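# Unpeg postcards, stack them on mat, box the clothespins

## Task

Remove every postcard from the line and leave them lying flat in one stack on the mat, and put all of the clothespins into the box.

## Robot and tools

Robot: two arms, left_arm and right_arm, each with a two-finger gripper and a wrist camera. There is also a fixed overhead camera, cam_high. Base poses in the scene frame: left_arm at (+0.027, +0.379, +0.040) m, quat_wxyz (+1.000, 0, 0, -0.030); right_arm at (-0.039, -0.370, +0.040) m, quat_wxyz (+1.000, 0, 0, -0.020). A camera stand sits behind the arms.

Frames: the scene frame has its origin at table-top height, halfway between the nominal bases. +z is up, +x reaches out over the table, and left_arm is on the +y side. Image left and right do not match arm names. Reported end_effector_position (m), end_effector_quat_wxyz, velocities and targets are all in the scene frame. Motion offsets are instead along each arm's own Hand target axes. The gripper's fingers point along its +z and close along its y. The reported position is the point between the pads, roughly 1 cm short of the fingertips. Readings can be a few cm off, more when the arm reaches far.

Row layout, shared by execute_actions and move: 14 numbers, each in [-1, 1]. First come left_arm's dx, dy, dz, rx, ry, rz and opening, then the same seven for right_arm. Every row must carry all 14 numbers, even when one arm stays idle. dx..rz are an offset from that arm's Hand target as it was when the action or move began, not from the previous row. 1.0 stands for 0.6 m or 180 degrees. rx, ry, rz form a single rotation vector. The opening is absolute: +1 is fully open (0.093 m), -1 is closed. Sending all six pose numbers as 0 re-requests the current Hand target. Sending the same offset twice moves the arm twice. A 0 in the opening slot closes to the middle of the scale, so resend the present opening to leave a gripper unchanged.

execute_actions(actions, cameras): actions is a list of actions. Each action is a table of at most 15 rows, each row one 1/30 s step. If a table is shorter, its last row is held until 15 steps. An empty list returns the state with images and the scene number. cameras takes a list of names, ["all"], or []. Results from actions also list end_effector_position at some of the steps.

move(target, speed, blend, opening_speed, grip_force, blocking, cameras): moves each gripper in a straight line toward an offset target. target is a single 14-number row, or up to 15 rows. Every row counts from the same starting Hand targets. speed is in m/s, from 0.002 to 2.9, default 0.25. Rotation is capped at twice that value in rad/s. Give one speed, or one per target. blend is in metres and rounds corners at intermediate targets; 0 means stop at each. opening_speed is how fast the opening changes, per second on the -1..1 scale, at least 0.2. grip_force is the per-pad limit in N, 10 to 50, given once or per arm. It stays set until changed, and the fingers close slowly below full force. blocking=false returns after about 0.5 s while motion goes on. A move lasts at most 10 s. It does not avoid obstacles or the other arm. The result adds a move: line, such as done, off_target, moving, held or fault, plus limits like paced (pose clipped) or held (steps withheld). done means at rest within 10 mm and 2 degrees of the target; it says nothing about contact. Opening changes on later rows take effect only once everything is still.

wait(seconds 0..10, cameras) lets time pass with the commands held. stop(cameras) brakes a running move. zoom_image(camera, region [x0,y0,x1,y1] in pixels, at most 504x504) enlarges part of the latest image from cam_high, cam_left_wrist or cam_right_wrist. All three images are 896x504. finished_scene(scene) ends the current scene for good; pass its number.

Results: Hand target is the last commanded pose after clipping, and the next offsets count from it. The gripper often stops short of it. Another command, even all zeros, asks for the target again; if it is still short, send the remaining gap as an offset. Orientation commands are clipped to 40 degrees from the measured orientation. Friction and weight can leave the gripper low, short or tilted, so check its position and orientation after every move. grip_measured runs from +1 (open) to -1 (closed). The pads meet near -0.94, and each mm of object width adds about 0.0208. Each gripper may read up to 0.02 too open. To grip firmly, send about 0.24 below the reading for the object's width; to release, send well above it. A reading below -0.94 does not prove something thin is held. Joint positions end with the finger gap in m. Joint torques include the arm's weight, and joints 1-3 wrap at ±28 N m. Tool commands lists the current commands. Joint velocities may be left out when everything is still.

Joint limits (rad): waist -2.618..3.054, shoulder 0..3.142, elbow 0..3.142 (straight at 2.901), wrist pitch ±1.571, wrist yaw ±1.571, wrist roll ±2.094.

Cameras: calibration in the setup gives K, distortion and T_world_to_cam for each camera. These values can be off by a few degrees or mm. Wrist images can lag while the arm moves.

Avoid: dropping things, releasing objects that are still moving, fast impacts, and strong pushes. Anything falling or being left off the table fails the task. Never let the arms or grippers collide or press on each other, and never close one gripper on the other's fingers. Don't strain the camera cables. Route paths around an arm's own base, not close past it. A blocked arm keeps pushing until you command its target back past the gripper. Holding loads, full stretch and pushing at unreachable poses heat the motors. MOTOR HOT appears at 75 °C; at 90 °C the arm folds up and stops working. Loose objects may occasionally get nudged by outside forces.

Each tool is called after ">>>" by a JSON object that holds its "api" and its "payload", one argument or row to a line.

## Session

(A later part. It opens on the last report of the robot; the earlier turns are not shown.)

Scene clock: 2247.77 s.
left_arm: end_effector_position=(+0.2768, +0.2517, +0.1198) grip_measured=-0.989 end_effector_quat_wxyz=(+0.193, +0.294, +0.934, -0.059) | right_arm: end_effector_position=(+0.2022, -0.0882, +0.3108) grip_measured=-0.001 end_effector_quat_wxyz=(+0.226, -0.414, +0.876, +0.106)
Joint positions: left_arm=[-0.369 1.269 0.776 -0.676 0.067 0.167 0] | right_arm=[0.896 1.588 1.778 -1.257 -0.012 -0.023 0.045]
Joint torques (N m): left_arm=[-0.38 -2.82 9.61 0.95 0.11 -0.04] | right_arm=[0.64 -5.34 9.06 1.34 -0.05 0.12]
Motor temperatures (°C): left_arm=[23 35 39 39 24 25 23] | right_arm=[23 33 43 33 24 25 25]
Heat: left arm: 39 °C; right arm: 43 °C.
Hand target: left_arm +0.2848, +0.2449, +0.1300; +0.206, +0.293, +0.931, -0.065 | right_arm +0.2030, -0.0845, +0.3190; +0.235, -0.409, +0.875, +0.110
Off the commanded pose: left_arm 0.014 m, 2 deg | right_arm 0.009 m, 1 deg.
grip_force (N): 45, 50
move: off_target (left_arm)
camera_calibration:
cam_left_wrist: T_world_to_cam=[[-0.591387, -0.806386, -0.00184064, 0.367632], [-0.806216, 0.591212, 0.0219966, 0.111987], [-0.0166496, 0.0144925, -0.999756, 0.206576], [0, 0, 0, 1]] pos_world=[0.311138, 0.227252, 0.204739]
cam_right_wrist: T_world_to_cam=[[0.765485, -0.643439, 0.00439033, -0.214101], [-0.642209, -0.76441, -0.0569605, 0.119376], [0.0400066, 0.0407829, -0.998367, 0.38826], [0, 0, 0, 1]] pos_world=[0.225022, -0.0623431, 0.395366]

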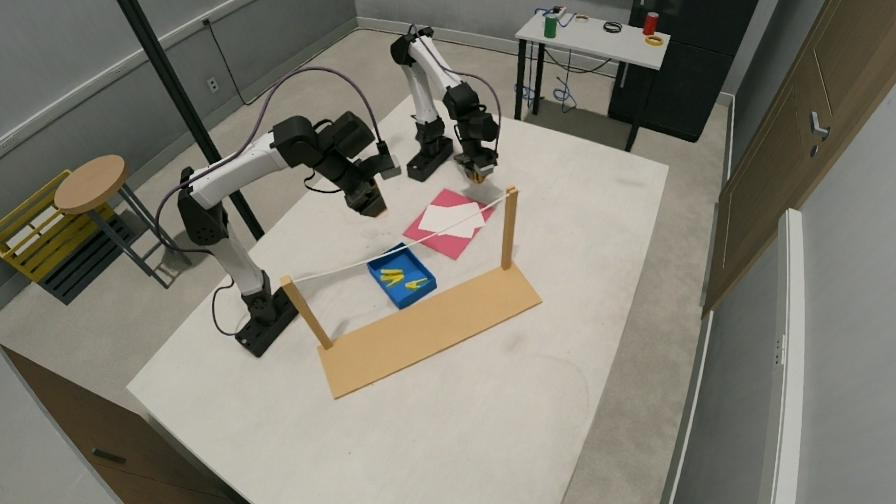

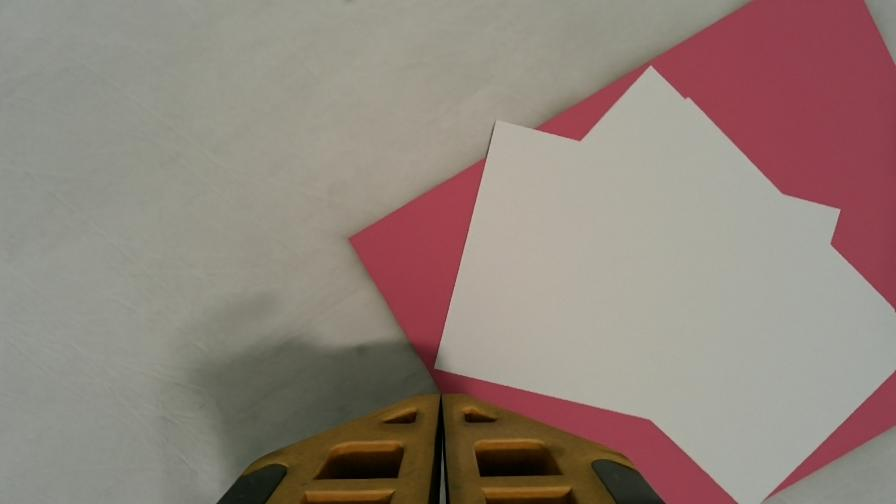

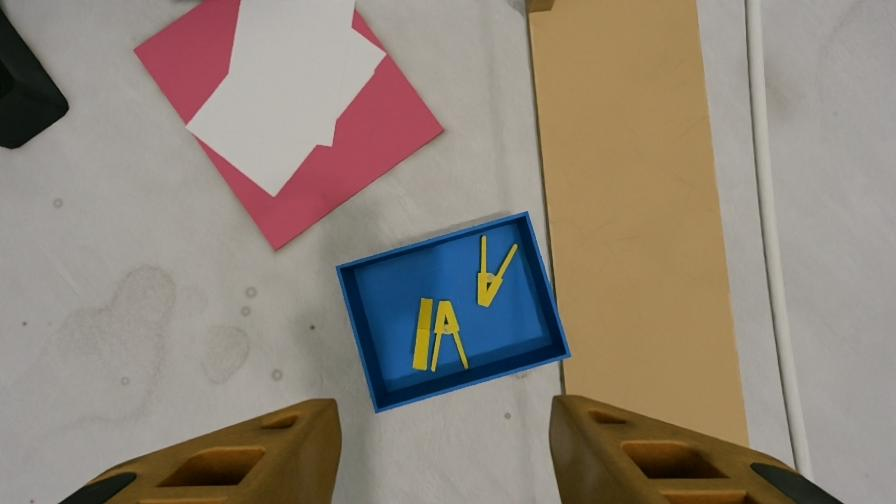

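>>> {"api": "move", "payload": {
  "target": [
    [-0.0398,-0.0498,0.1657,0,0,0,-1,0,0,0,0,0,0,0.0]
  ],
  "speed": 0.12,
  "cameras": ["cam_left_wrist"]
}}

Scene clock: 2286.07 s.
left_arm: end_effector_position=(+0.3068, +0.1921, +0.0439) grip_measured=-0.989 end_effector_quat_wxyz=(+0.184, +0.296, +0.935, -0.065) | right_arm: end_effector_position=(+0.2022, -0.0882, +0.3108) grip_measured=-0.001 end_effector_quat_wxyz=(+0.226, -0.414, +0.876, +0.106)
Joint positions: left_arm=[-0.513 1.648 0.776 -0.306 0.028 0.034 0] | right_arm=[0.896 1.588 1.778 -1.257 -0.012 -0.023 0.045]
Joint torques (N m): left_arm=[-0.55 -4.59 7.97 1.19 -0.11 -0.03] | right_arm=[0.68 -5.33 9.07 1.34 -0.05 0.12]
Heat: left arm: 41 °C; right arm: 44 °C.
Hand target: left_arm +0.3198, +0.1840, +0.0499; +0.206, +0.293, +0.931, -0.065 | right_arm +0.2030, -0.0845, +0.3190; +0.235, -0.409, +0.875, +0.110
Off the commanded pose: left_arm 0.016 m, 3 deg | right_arm 0.009 m, 1 deg.
grip_force (N): 45, 50
move: off_target (left_arm)
camera_calibration:
cam_left_wrist: T_world_to_cam=[[-0.596675, -0.802341, 0.0150821, 0.337238], [-0.801619, 0.596799, 0.0351727, 0.17008], [-0.0372215, 0.00889653, -0.999267, 0.139354], [0, 0, 0, 1]] pos_world=[0.342748, 0.167836, 0.128183]
Images, in order (width x height): cam_left_wrist 896x504.

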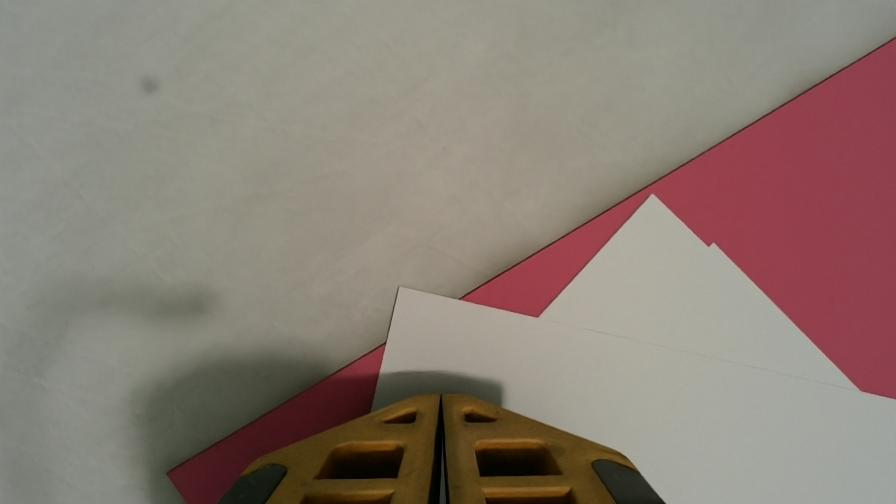

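>>> {"api": "move", "payload": {
  "target": [
    [0.0169,0,0.0362,0,0,0,-1,0,0,0,0,0,0,0.0]
  ],
  "speed": 0.04,
  "cameras": ["cam_left_wrist"]
}}

Scene clock: 2294.20 s.
left_arm: end_effector_position=(+0.3159, +0.1862, +0.0273) grip_measured=-0.989 end_effector_quat_wxyz=(+0.196, +0.295, +0.933, -0.068) | right_arm: end_effector_position=(+0.2022, -0.0882, +0.3108) grip_measured=-0.001 end_effector_quat_wxyz=(+0.226, -0.414, +0.876, +0.106)
Joint positions: left_arm=[-0.513 1.72 0.762 -0.196 0.028 0.033 0] | right_arm=[0.896 1.588 1.778 -1.257 -0.012 -0.023 0.045]
Joint torques (N m): left_arm=[-0.4 -5.04 5.04 1.25 -0.11 -0.04] | right_arm=[0.62 -5.31 9.07 1.33 -0.05 0.11]
Heat: left arm: 40 °C; right arm: 44 °C.
Hand target: left_arm +0.3198, +0.1840, +0.0259; +0.206, +0.293, +0.931, -0.065 | right_arm +0.2030, -0.0845, +0.3190; +0.235, -0.409, +0.875, +0.110
Off the commanded pose: left_arm 0.005 m, 1 deg | right_arm 0.009 m, 1 deg.
grip_force (N): 45, 50
move: done
camera_calibration:
cam_left_wrist: T_world_to_cam=[[-0.596668, -0.802372, 0.0136266, 0.338283], [-0.802318, 0.596805, 0.0104362, 0.182381], [-0.0165062, -0.00470596, -0.999853, 0.119173], [0, 0, 0, 1]] pos_world=[0.350137, 0.163144, 0.112642]
Images, in order (width x height): cam_left_wrist 896x504.

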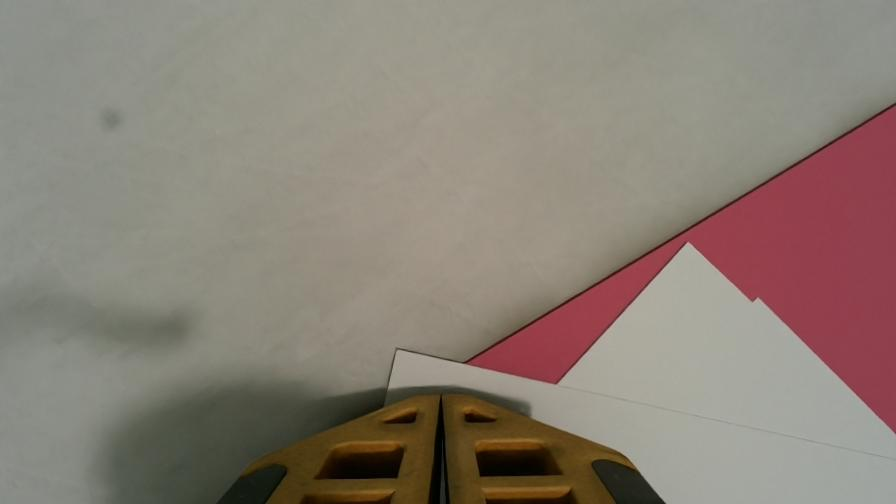

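>>> {"api": "move", "payload": {
  "target": [
    [0.0228,0,0.0152,0,0,0,-1,0,0,0,0,0,0,0.0]
  ],
  "speed": 0.03,
  "cameras": ["cam_left_wrist"]
}}

Scene clock: 2299.60 s.
left_arm: end_effector_position=(+0.3179, +0.1849, +0.0232) grip_measured=-0.989 end_effector_quat_wxyz=(+0.218, +0.294, +0.928, -0.074) | right_arm: end_effector_position=(+0.2022, -0.0882, +0.3108) grip_measured=-0.001 end_effector_quat_wxyz=(+0.226, -0.414, +0.876, +0.106)
Joint positions: left_arm=[-0.513 1.721 0.715 -0.101 0.028 0.033 0] | right_arm=[0.896 1.588 1.778 -1.257 -0.012 -0.023 0.045]
Joint torques (N m): left_arm=[-0.49 -3.93 4 1.16 -0.12 -0.01] | right_arm=[0.64 -5.35 9.09 1.34 -0.05 0.11]
Heat: left arm: 39 °C; right arm: 44 °C.
Hand target: left_arm +0.3126, +0.1890, +0.0118; +0.206, +0.293, +0.931, -0.065 | right_arm +0.2030, -0.0845, +0.3190; +0.235, -0.409, +0.875, +0.110
Off the commanded pose: left_arm 0.013 m, 2 deg | right_arm 0.009 m, 1 deg.
grip_force (N): 45, 50
move: off_target (left_arm)
camera_calibration:
cam_left_wrist: T_world_to_cam=[[-0.597121, -0.802081, 0.0105643, 0.338648], [-0.801824, 0.596451, -0.0363978, 0.18577], [0.0228929, -0.0302046, -0.999282, 0.107246], [0, 0, 0, 1]] pos_world=[0.348714, 0.164059, 0.110353]
Images, in order (width x height): cam_left_wrist 896x504.

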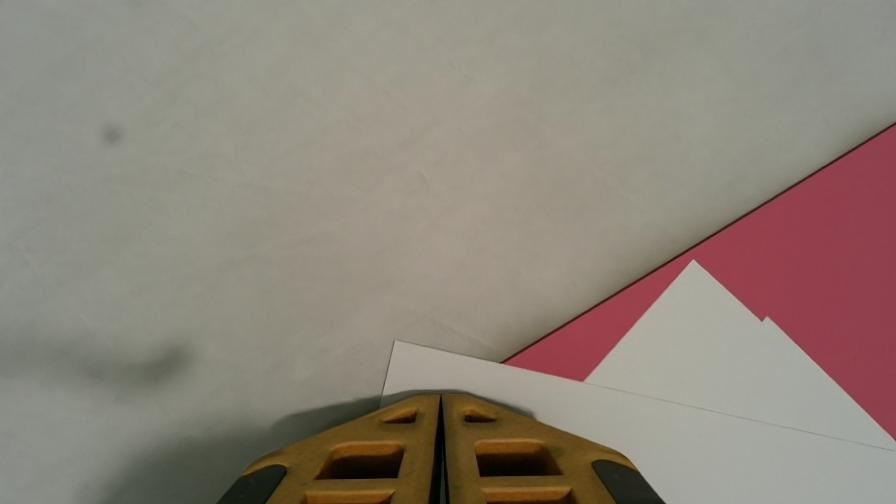

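>>> {"api": "move", "payload": {
  "target": [
    [0.0165,-0.0355,-0.0022,0,0,0,-1,0,0,0,0,0,0,0.0]
  ],
  "speed": 0.03,
  "cameras": ["cam_left_wrist","cam_right_wrist"]
}}

Scene clock: 2305.27 s.
left_arm: end_effector_position=(+0.3147, +0.1726, +0.0230) grip_measured=-0.989 end_effector_quat_wxyz=(+0.244, +0.284, +0.925, -0.064) | right_arm: end_effector_position=(+0.2022, -0.0882, +0.3108) grip_measured=-0.001 end_effector_quat_wxyz=(+0.226, -0.414, +0.876, +0.106)
Joint positions: left_arm=[-0.58 1.721 0.686 -0.027 -0.042 -0.035 0] | right_arm=[0.896 1.588 1.778 -1.257 -0.012 -0.023 0.045]
Joint torques (N m): left_arm=[-1.43 -5.41 2.88 0.74 0.16 -0.03] | right_arm=[0.66 -5.31 9.05 1.34 -0.04 0.12]
Heat: left arm: 39 °C; right arm: 44 °C.
Hand target: left_arm +0.2927, +0.1769, +0.0089; +0.206, +0.293, +0.931, -0.065 | right_arm +0.2030, -0.0845, +0.3190; +0.235, -0.409, +0.875, +0.110
Off the commanded pose: left_arm 0.027 m, 5 deg | right_arm 0.009 m, 1 deg.
grip_force (N): 45, 50
move: off_target (left_arm)
camera_calibration:
cam_left_wrist: T_world_to_cam=[[-0.576333, -0.81697, -0.0199989, 0.323537], [-0.813535, 0.575886, -0.080716, 0.198826], [0.0774596, -0.0302495, -0.996536, 0.0895904], [0, 0, 0, 1]] pos_world=[0.341277, 0.152529, 0.111799]
cam_right_wrist: T_world_to_cam=[[0.765485, -0.643439, 0.00439033, -0.214101], [-0.642209, -0.76441, -0.0569605, 0.119376], [0.0400066, 0.0407829, -0.998367, 0.38826], [0, 0, 0, 1]] pos_world=[0.225022, -0.0623431, 0.395366]
Images, in order (width x height): cam_left_wrist 896x504, cam_right_wrist 896x504.

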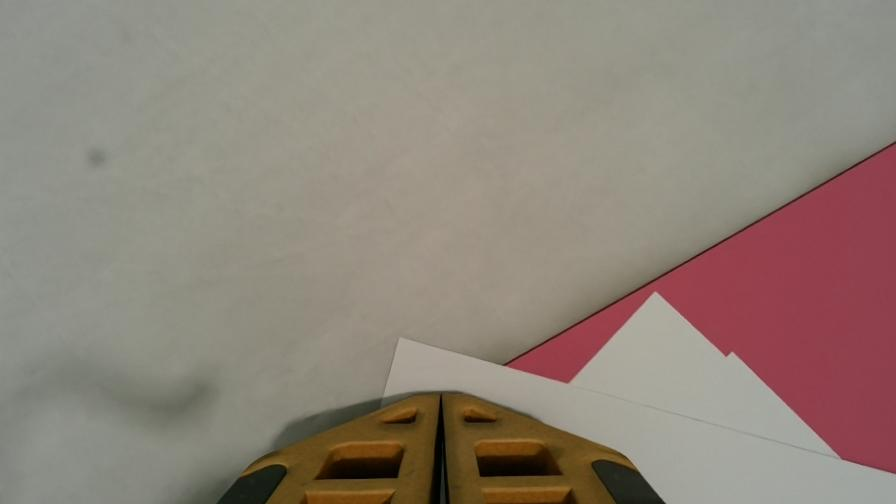

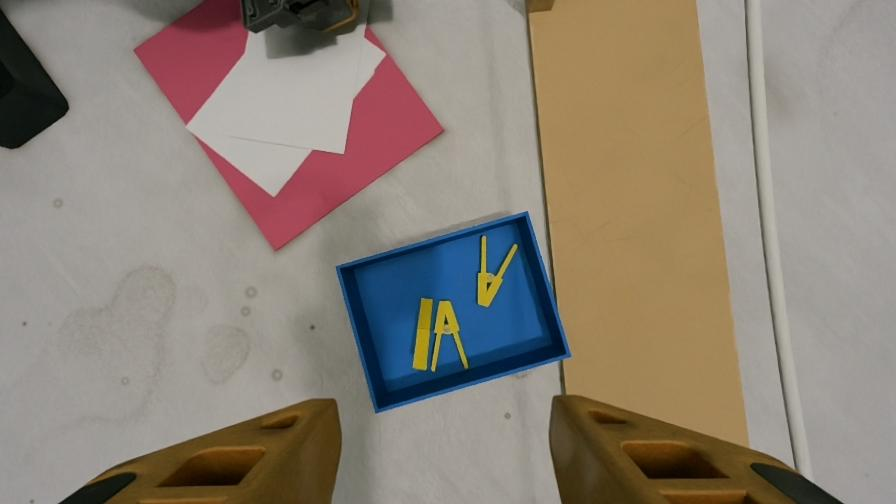

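>>> {"api": "move", "payload": {
  "target": [
    [0.0367,-0.028,-0.0225,0,0,0,-1,0,0,0,0,0,0,0.0]
  ],
  "speed": 0.03,
  "cameras": ["cam_left_wrist","cam_right_wrist"]
}}

Scene clock: 2314.10 s.
left_arm: end_effector_position=(+0.2819, +0.1648, +0.0236) grip_measured=-0.989 end_effector_quat_wxyz=(+0.244, +0.288, +0.923, -0.080) | right_arm: end_effector_position=(+0.2022, -0.0882, +0.3108) grip_measured=-0.001 end_effector_quat_wxyz=(+0.226, -0.414, +0.876, +0.106)
Joint positions: left_arm=[-0.662 1.645 0.594 -0.004 -0.051 -0.104 0] | right_arm=[0.896 1.588 1.778 -1.257 -0.012 -0.023 0.045]
Joint torques (N m): left_arm=[-0.84 -5.87 2.96 0.53 -0.06 -0.01] | right_arm=[0.65 -5.31 9.07 1.33 -0.04 0.12]
Heat: left arm: 37 °C; right arm: 44 °C.
Hand target: left_arm +0.2621, +0.1779, +0.0119; +0.206, +0.293, +0.931, -0.065 | right_arm +0.2030, -0.0845, +0.3190; +0.235, -0.409, +0.875, +0.110
Off the commanded pose: left_arm 0.026 m, 5 deg | right_arm 0.009 m, 1 deg.
grip_force (N): 45, 50
move: off_target (left_arm)
camera_calibration:
cam_left_wrist: T_world_to_cam=[[-0.59072, -0.806848, 0.00682172, 0.300062], [-0.803953, 0.58784, -0.0900231, 0.172224], [0.0686248, -0.0586628, -0.995916, 0.0995288], [0, 0, 0, 1]] pos_world=[0.308882, 0.146703, 0.11258]
cam_right_wrist: T_world_to_cam=[[0.765485, -0.643439, 0.00439033, -0.214101], [-0.642209, -0.76441, -0.0569605, 0.119376], [0.0400066, 0.0407829, -0.998367, 0.38826], [0, 0, 0, 1]] pos_world=[0.225022, -0.0623431, 0.395366]
Images, in order (width x height): cam_left_wrist 896x504, cam_right_wrist 896x504.

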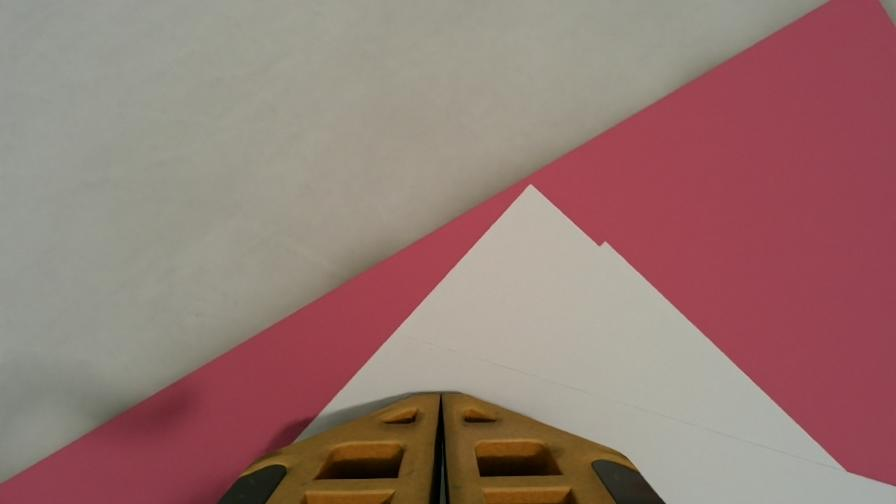

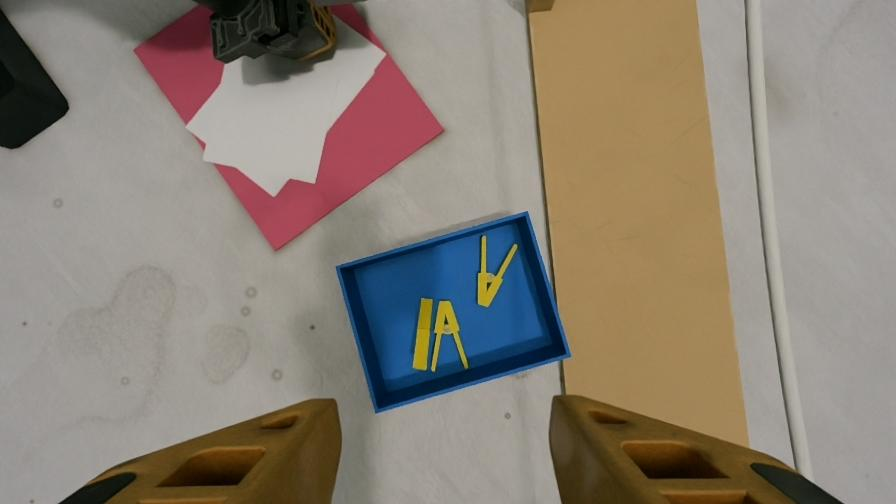

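>>> {"api": "move", "payload": {
  "target": [
    [-0.055,0.029,0.0256,0,0,0,-1,0,0,0,0,0,0,0.0]
  ],
  "speed": 0.03,
  "cameras": ["cam_left_wrist","cam_right_wrist"]
}}

Scene clock: 2324.53 s.
left_arm: end_effector_position=(+0.3074, +0.1638, +0.0235) grip_measured=-0.989 end_effector_quat_wxyz=(+0.234, +0.290, +0.925, -0.076) | right_arm: end_effector_position=(+0.2022, -0.0882, +0.3108) grip_measured=-0.001 end_effector_quat_wxyz=(+0.226, -0.414, +0.876, +0.106)
Joint positions: left_arm=[-0.603 1.721 0.697 -0.05 -0.022 -0.05 0] | right_arm=[0.896 1.588 1.778 -1.257 -0.012 -0.023 0.045]
Joint torques (N m): left_arm=[0.79 -3.58 6.19 0.71 0.03 0.11] | right_arm=[0.65 -5.33 9.09 1.34 -0.04 0.12]
Heat: left arm: 36 °C; right arm: 44 °C.
Hand target: left_arm +0.3019, +0.1713, +0.0118; +0.206, +0.293, +0.931, -0.065 | right_arm +0.2030, -0.0845, +0.3190; +0.235, -0.409, +0.875, +0.110
Off the commanded pose: left_arm 0.015 m, 4 deg | right_arm 0.009 m, 1 deg.
grip_force (N): 45, 50
move: off_target (left_arm)
camera_calibration:
cam_left_wrist: T_world_to_cam=[[-0.591882, -0.806014, 0.00408769, 0.314612], [-0.804278, 0.590258, -0.068784, 0.192458], [0.0530281, -0.0439997, -0.997623, 0.100122], [0, 0, 0, 1]] pos_world=[0.335694, 0.144388, 0.111836]
cam_right_wrist: T_world_to_cam=[[0.765485, -0.643439, 0.00439033, -0.214101], [-0.642209, -0.76441, -0.0569605, 0.119376], [0.0400066, 0.0407829, -0.998367, 0.38826], [0, 0, 0, 1]] pos_world=[0.225022, -0.0623431, 0.395366]
Images, in order (width x height): cam_left_wrist 896x504, cam_right_wrist 896x504.

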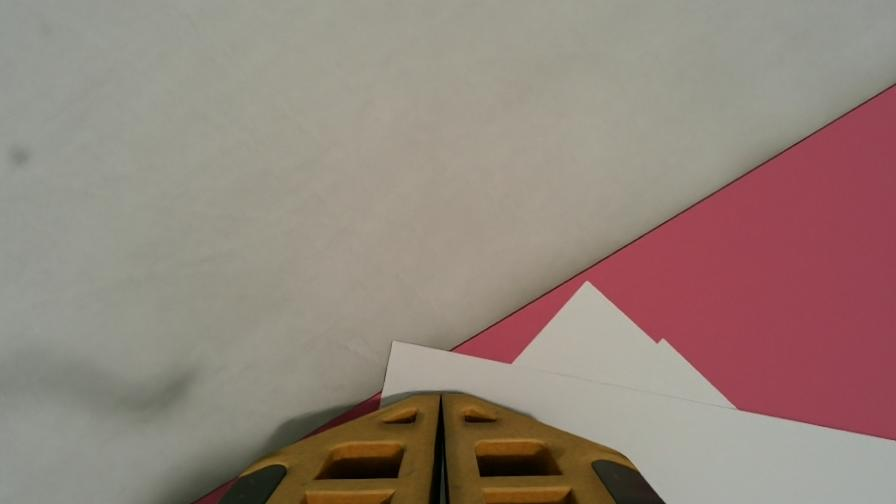

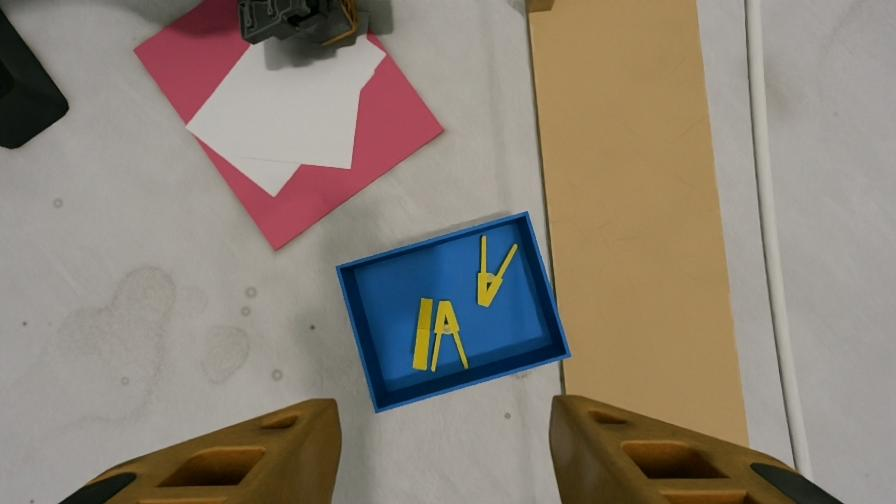

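>>> {"api": "move", "payload": {
  "target": [
    [0.0395,-0.0205,-0.0185,0,0,0,-1,0,0,0,0,0,0,0.0]
  ],
  "speed": 0.03,
  "cameras": ["cam_left_wrist","cam_right_wrist"]
}}

Scene clock: 2333.53 s.
left_arm: end_effector_position=(+0.2926, +0.1638, +0.0234) grip_measured=-0.989 end_effector_quat_wxyz=(+0.241, +0.289, +0.923, -0.079) | right_arm: end_effector_position=(+0.2022, -0.0882, +0.3108) grip_measured=-0.001 end_effector_quat_wxyz=(+0.226, -0.414, +0.876, +0.106)
Joint positions: left_arm=[-0.637 1.677 0.633 -0.014 -0.037 -0.081 0] | right_arm=[0.896 1.588 1.778 -1.257 -0.012 -0.023 0.045]
Joint torques (N m): left_arm=[-0.8 -6.17 2.99 0.58 -0.08 -0.04] | right_arm=[0.65 -5.31 9.05 1.34 -0.06 0.11]
Heat: left arm: 36 °C; right arm: 45 °C.
Hand target: left_arm +0.2733, +0.1763, +0.0119; +0.206, +0.293, +0.931, -0.065 | right_arm +0.2030, -0.0845, +0.3190; +0.235, -0.409, +0.875, +0.110
Off the commanded pose: left_arm 0.026 m, 5 deg | right_arm 0.009 m, 1 deg.
grip_force (N): 45, 50
move: off_target (left_arm)
camera_calibration:
cam_left_wrist: T_world_to_cam=[[-0.591716, -0.806118, 0.00683743, 0.305801], [-0.803553, 0.589111, -0.0851547, 0.180891], [0.0646167, -0.0558816, -0.996344, 0.0993189], [0, 0, 0, 1]] pos_world=[0.319885, 0.145497, 0.112269]
cam_right_wrist: T_world_to_cam=[[0.765485, -0.643439, 0.00439033, -0.214101], [-0.642209, -0.76441, -0.0569605, 0.119376], [0.0400066, 0.0407829, -0.998367, 0.38826], [0, 0, 0, 1]] pos_world=[0.225022, -0.0623431, 0.395366]
Images, in order (width x height): cam_left_wrist 896x504, cam_right_wrist 896x504.

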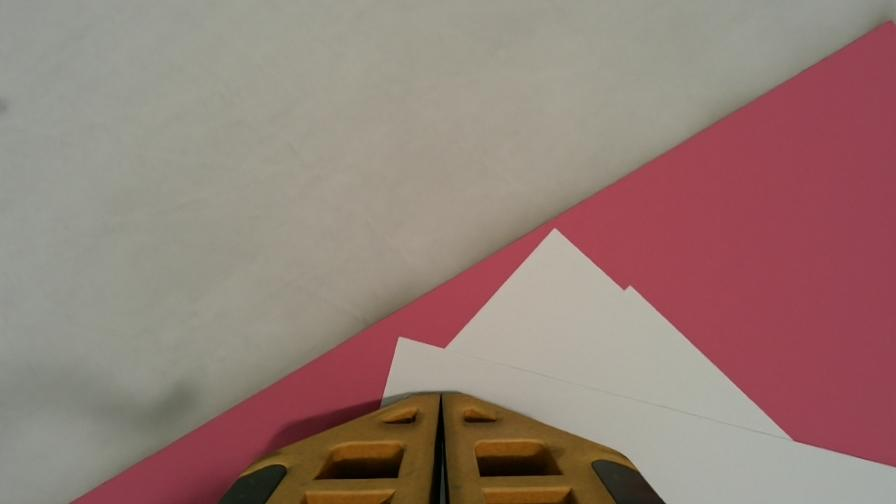

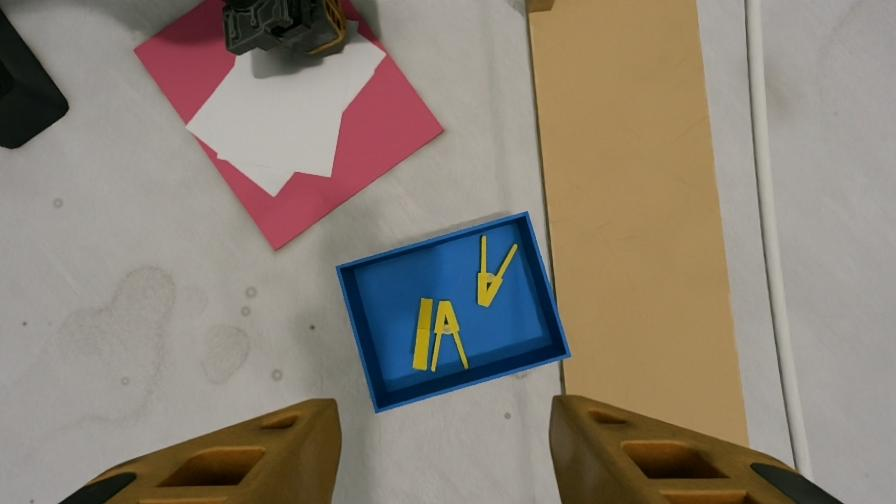

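>>> {"api": "move", "payload": {
  "target": [
    [-0.032,0,-0.04,0,0,0,-1,0,0,0,0,0,0,0.0],
    [-0.1275,0,-0.2164,0,0,0,-1,0,0,0,0,0,0,0.0]
  ],
  "speed": [0.04,0.15],
  "cameras": ["all"]
}}

>>> {"api": "zoom_image", "payload": {
  "camera": "cam_right_wrist",
  "region": [120, 0, 480, 260]
}}

Scene clock: 2345.07 s.
left_arm: end_effector_position=(+0.2801, +0.1743, +0.1435) grip_measured=-0.989 end_effector_quat_wxyz=(+0.181, +0.294, +0.937, -0.054) | right_arm: end_effector_position=(+0.2022, -0.0882, +0.3108) grip_measured=-0.001 end_effector_quat_wxyz=(+0.226, -0.414, +0.876, +0.106)
Joint positions: left_arm=[-0.637 1.45 1.022 -0.764 -0.037 -0.081 0] | right_arm=[0.896 1.588 1.778 -1.257 -0.012 -0.023 0.045]
Joint torques (N m): left_arm=[-0.36 -7.15 9.31 0.92 -0.04 0.01] | right_arm=[0.64 -5.35 9.09 1.34 -0.05 0.12]
Motor temperatures (°C): left_arm=[23 36 35 34 23 25 23] | right_arm=[23 33 45 32 24 25 25]
Heat: left arm: 36 °C; right arm: 45 °C.
Hand target: left_arm +0.2854, +0.1679, +0.1619; +0.206, +0.293, +0.931, -0.065 | right_arm +0.2030, -0.0845, +0.3190; +0.235, -0.409, +0.875, +0.110
Off the commanded pose: left_arm 0.020 m, 3 deg | right_arm 0.009 m, 1 deg.
grip_force (N): 45, 50
move: off_target (left_arm)
camera_calibration:
cam_left_wrist: T_world_to_cam=[[-0.590834, -0.806792, -0.0015688, 0.307053], [-0.805895, 0.590083, 0.0483223, 0.156227], [-0.0380603, 0.0298148, -0.998831, 0.23462], [0, 0, 0, 1]] pos_world=[0.316249, 0.148546, 0.227278]
cam_right_wrist: T_world_to_cam=[[0.765485, -0.643439, 0.00439033, -0.214101], [-0.642209, -0.76441, -0.0569605, 0.119376], [0.0400066, 0.0407829, -0.998367, 0.38826], [0, 0, 0, 1]] pos_world=[0.225022, -0.0623431, 0.395366]

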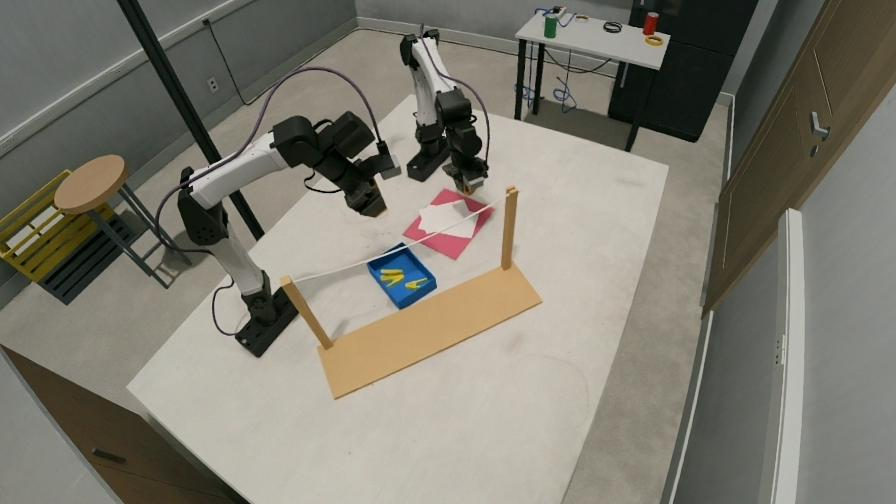

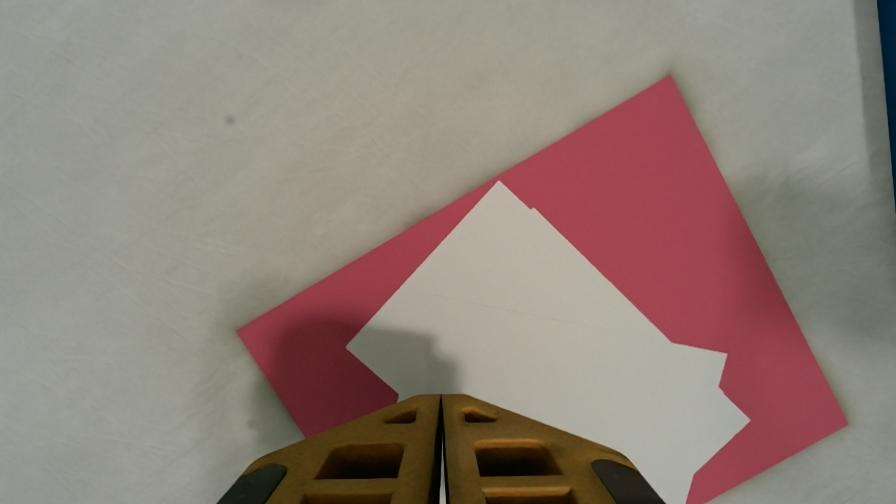

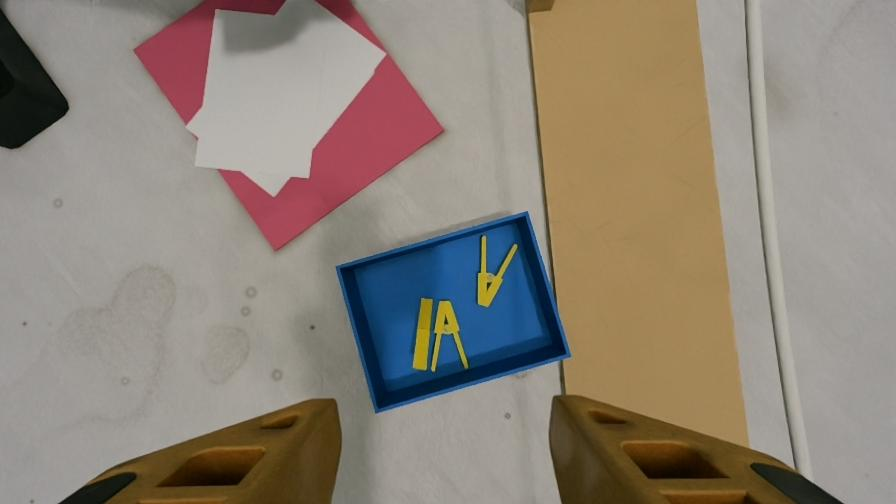

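Scaled by 1.400 from the camera's 896x504 image, which has a finer 1280x720 frame.

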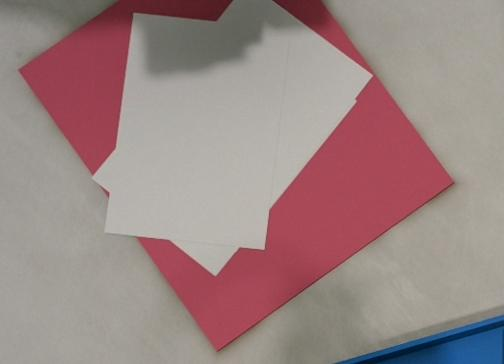

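>>> {"api": "finished_scene", "payload": {
  "scene": 1
}}

The scene is finished: the task was done.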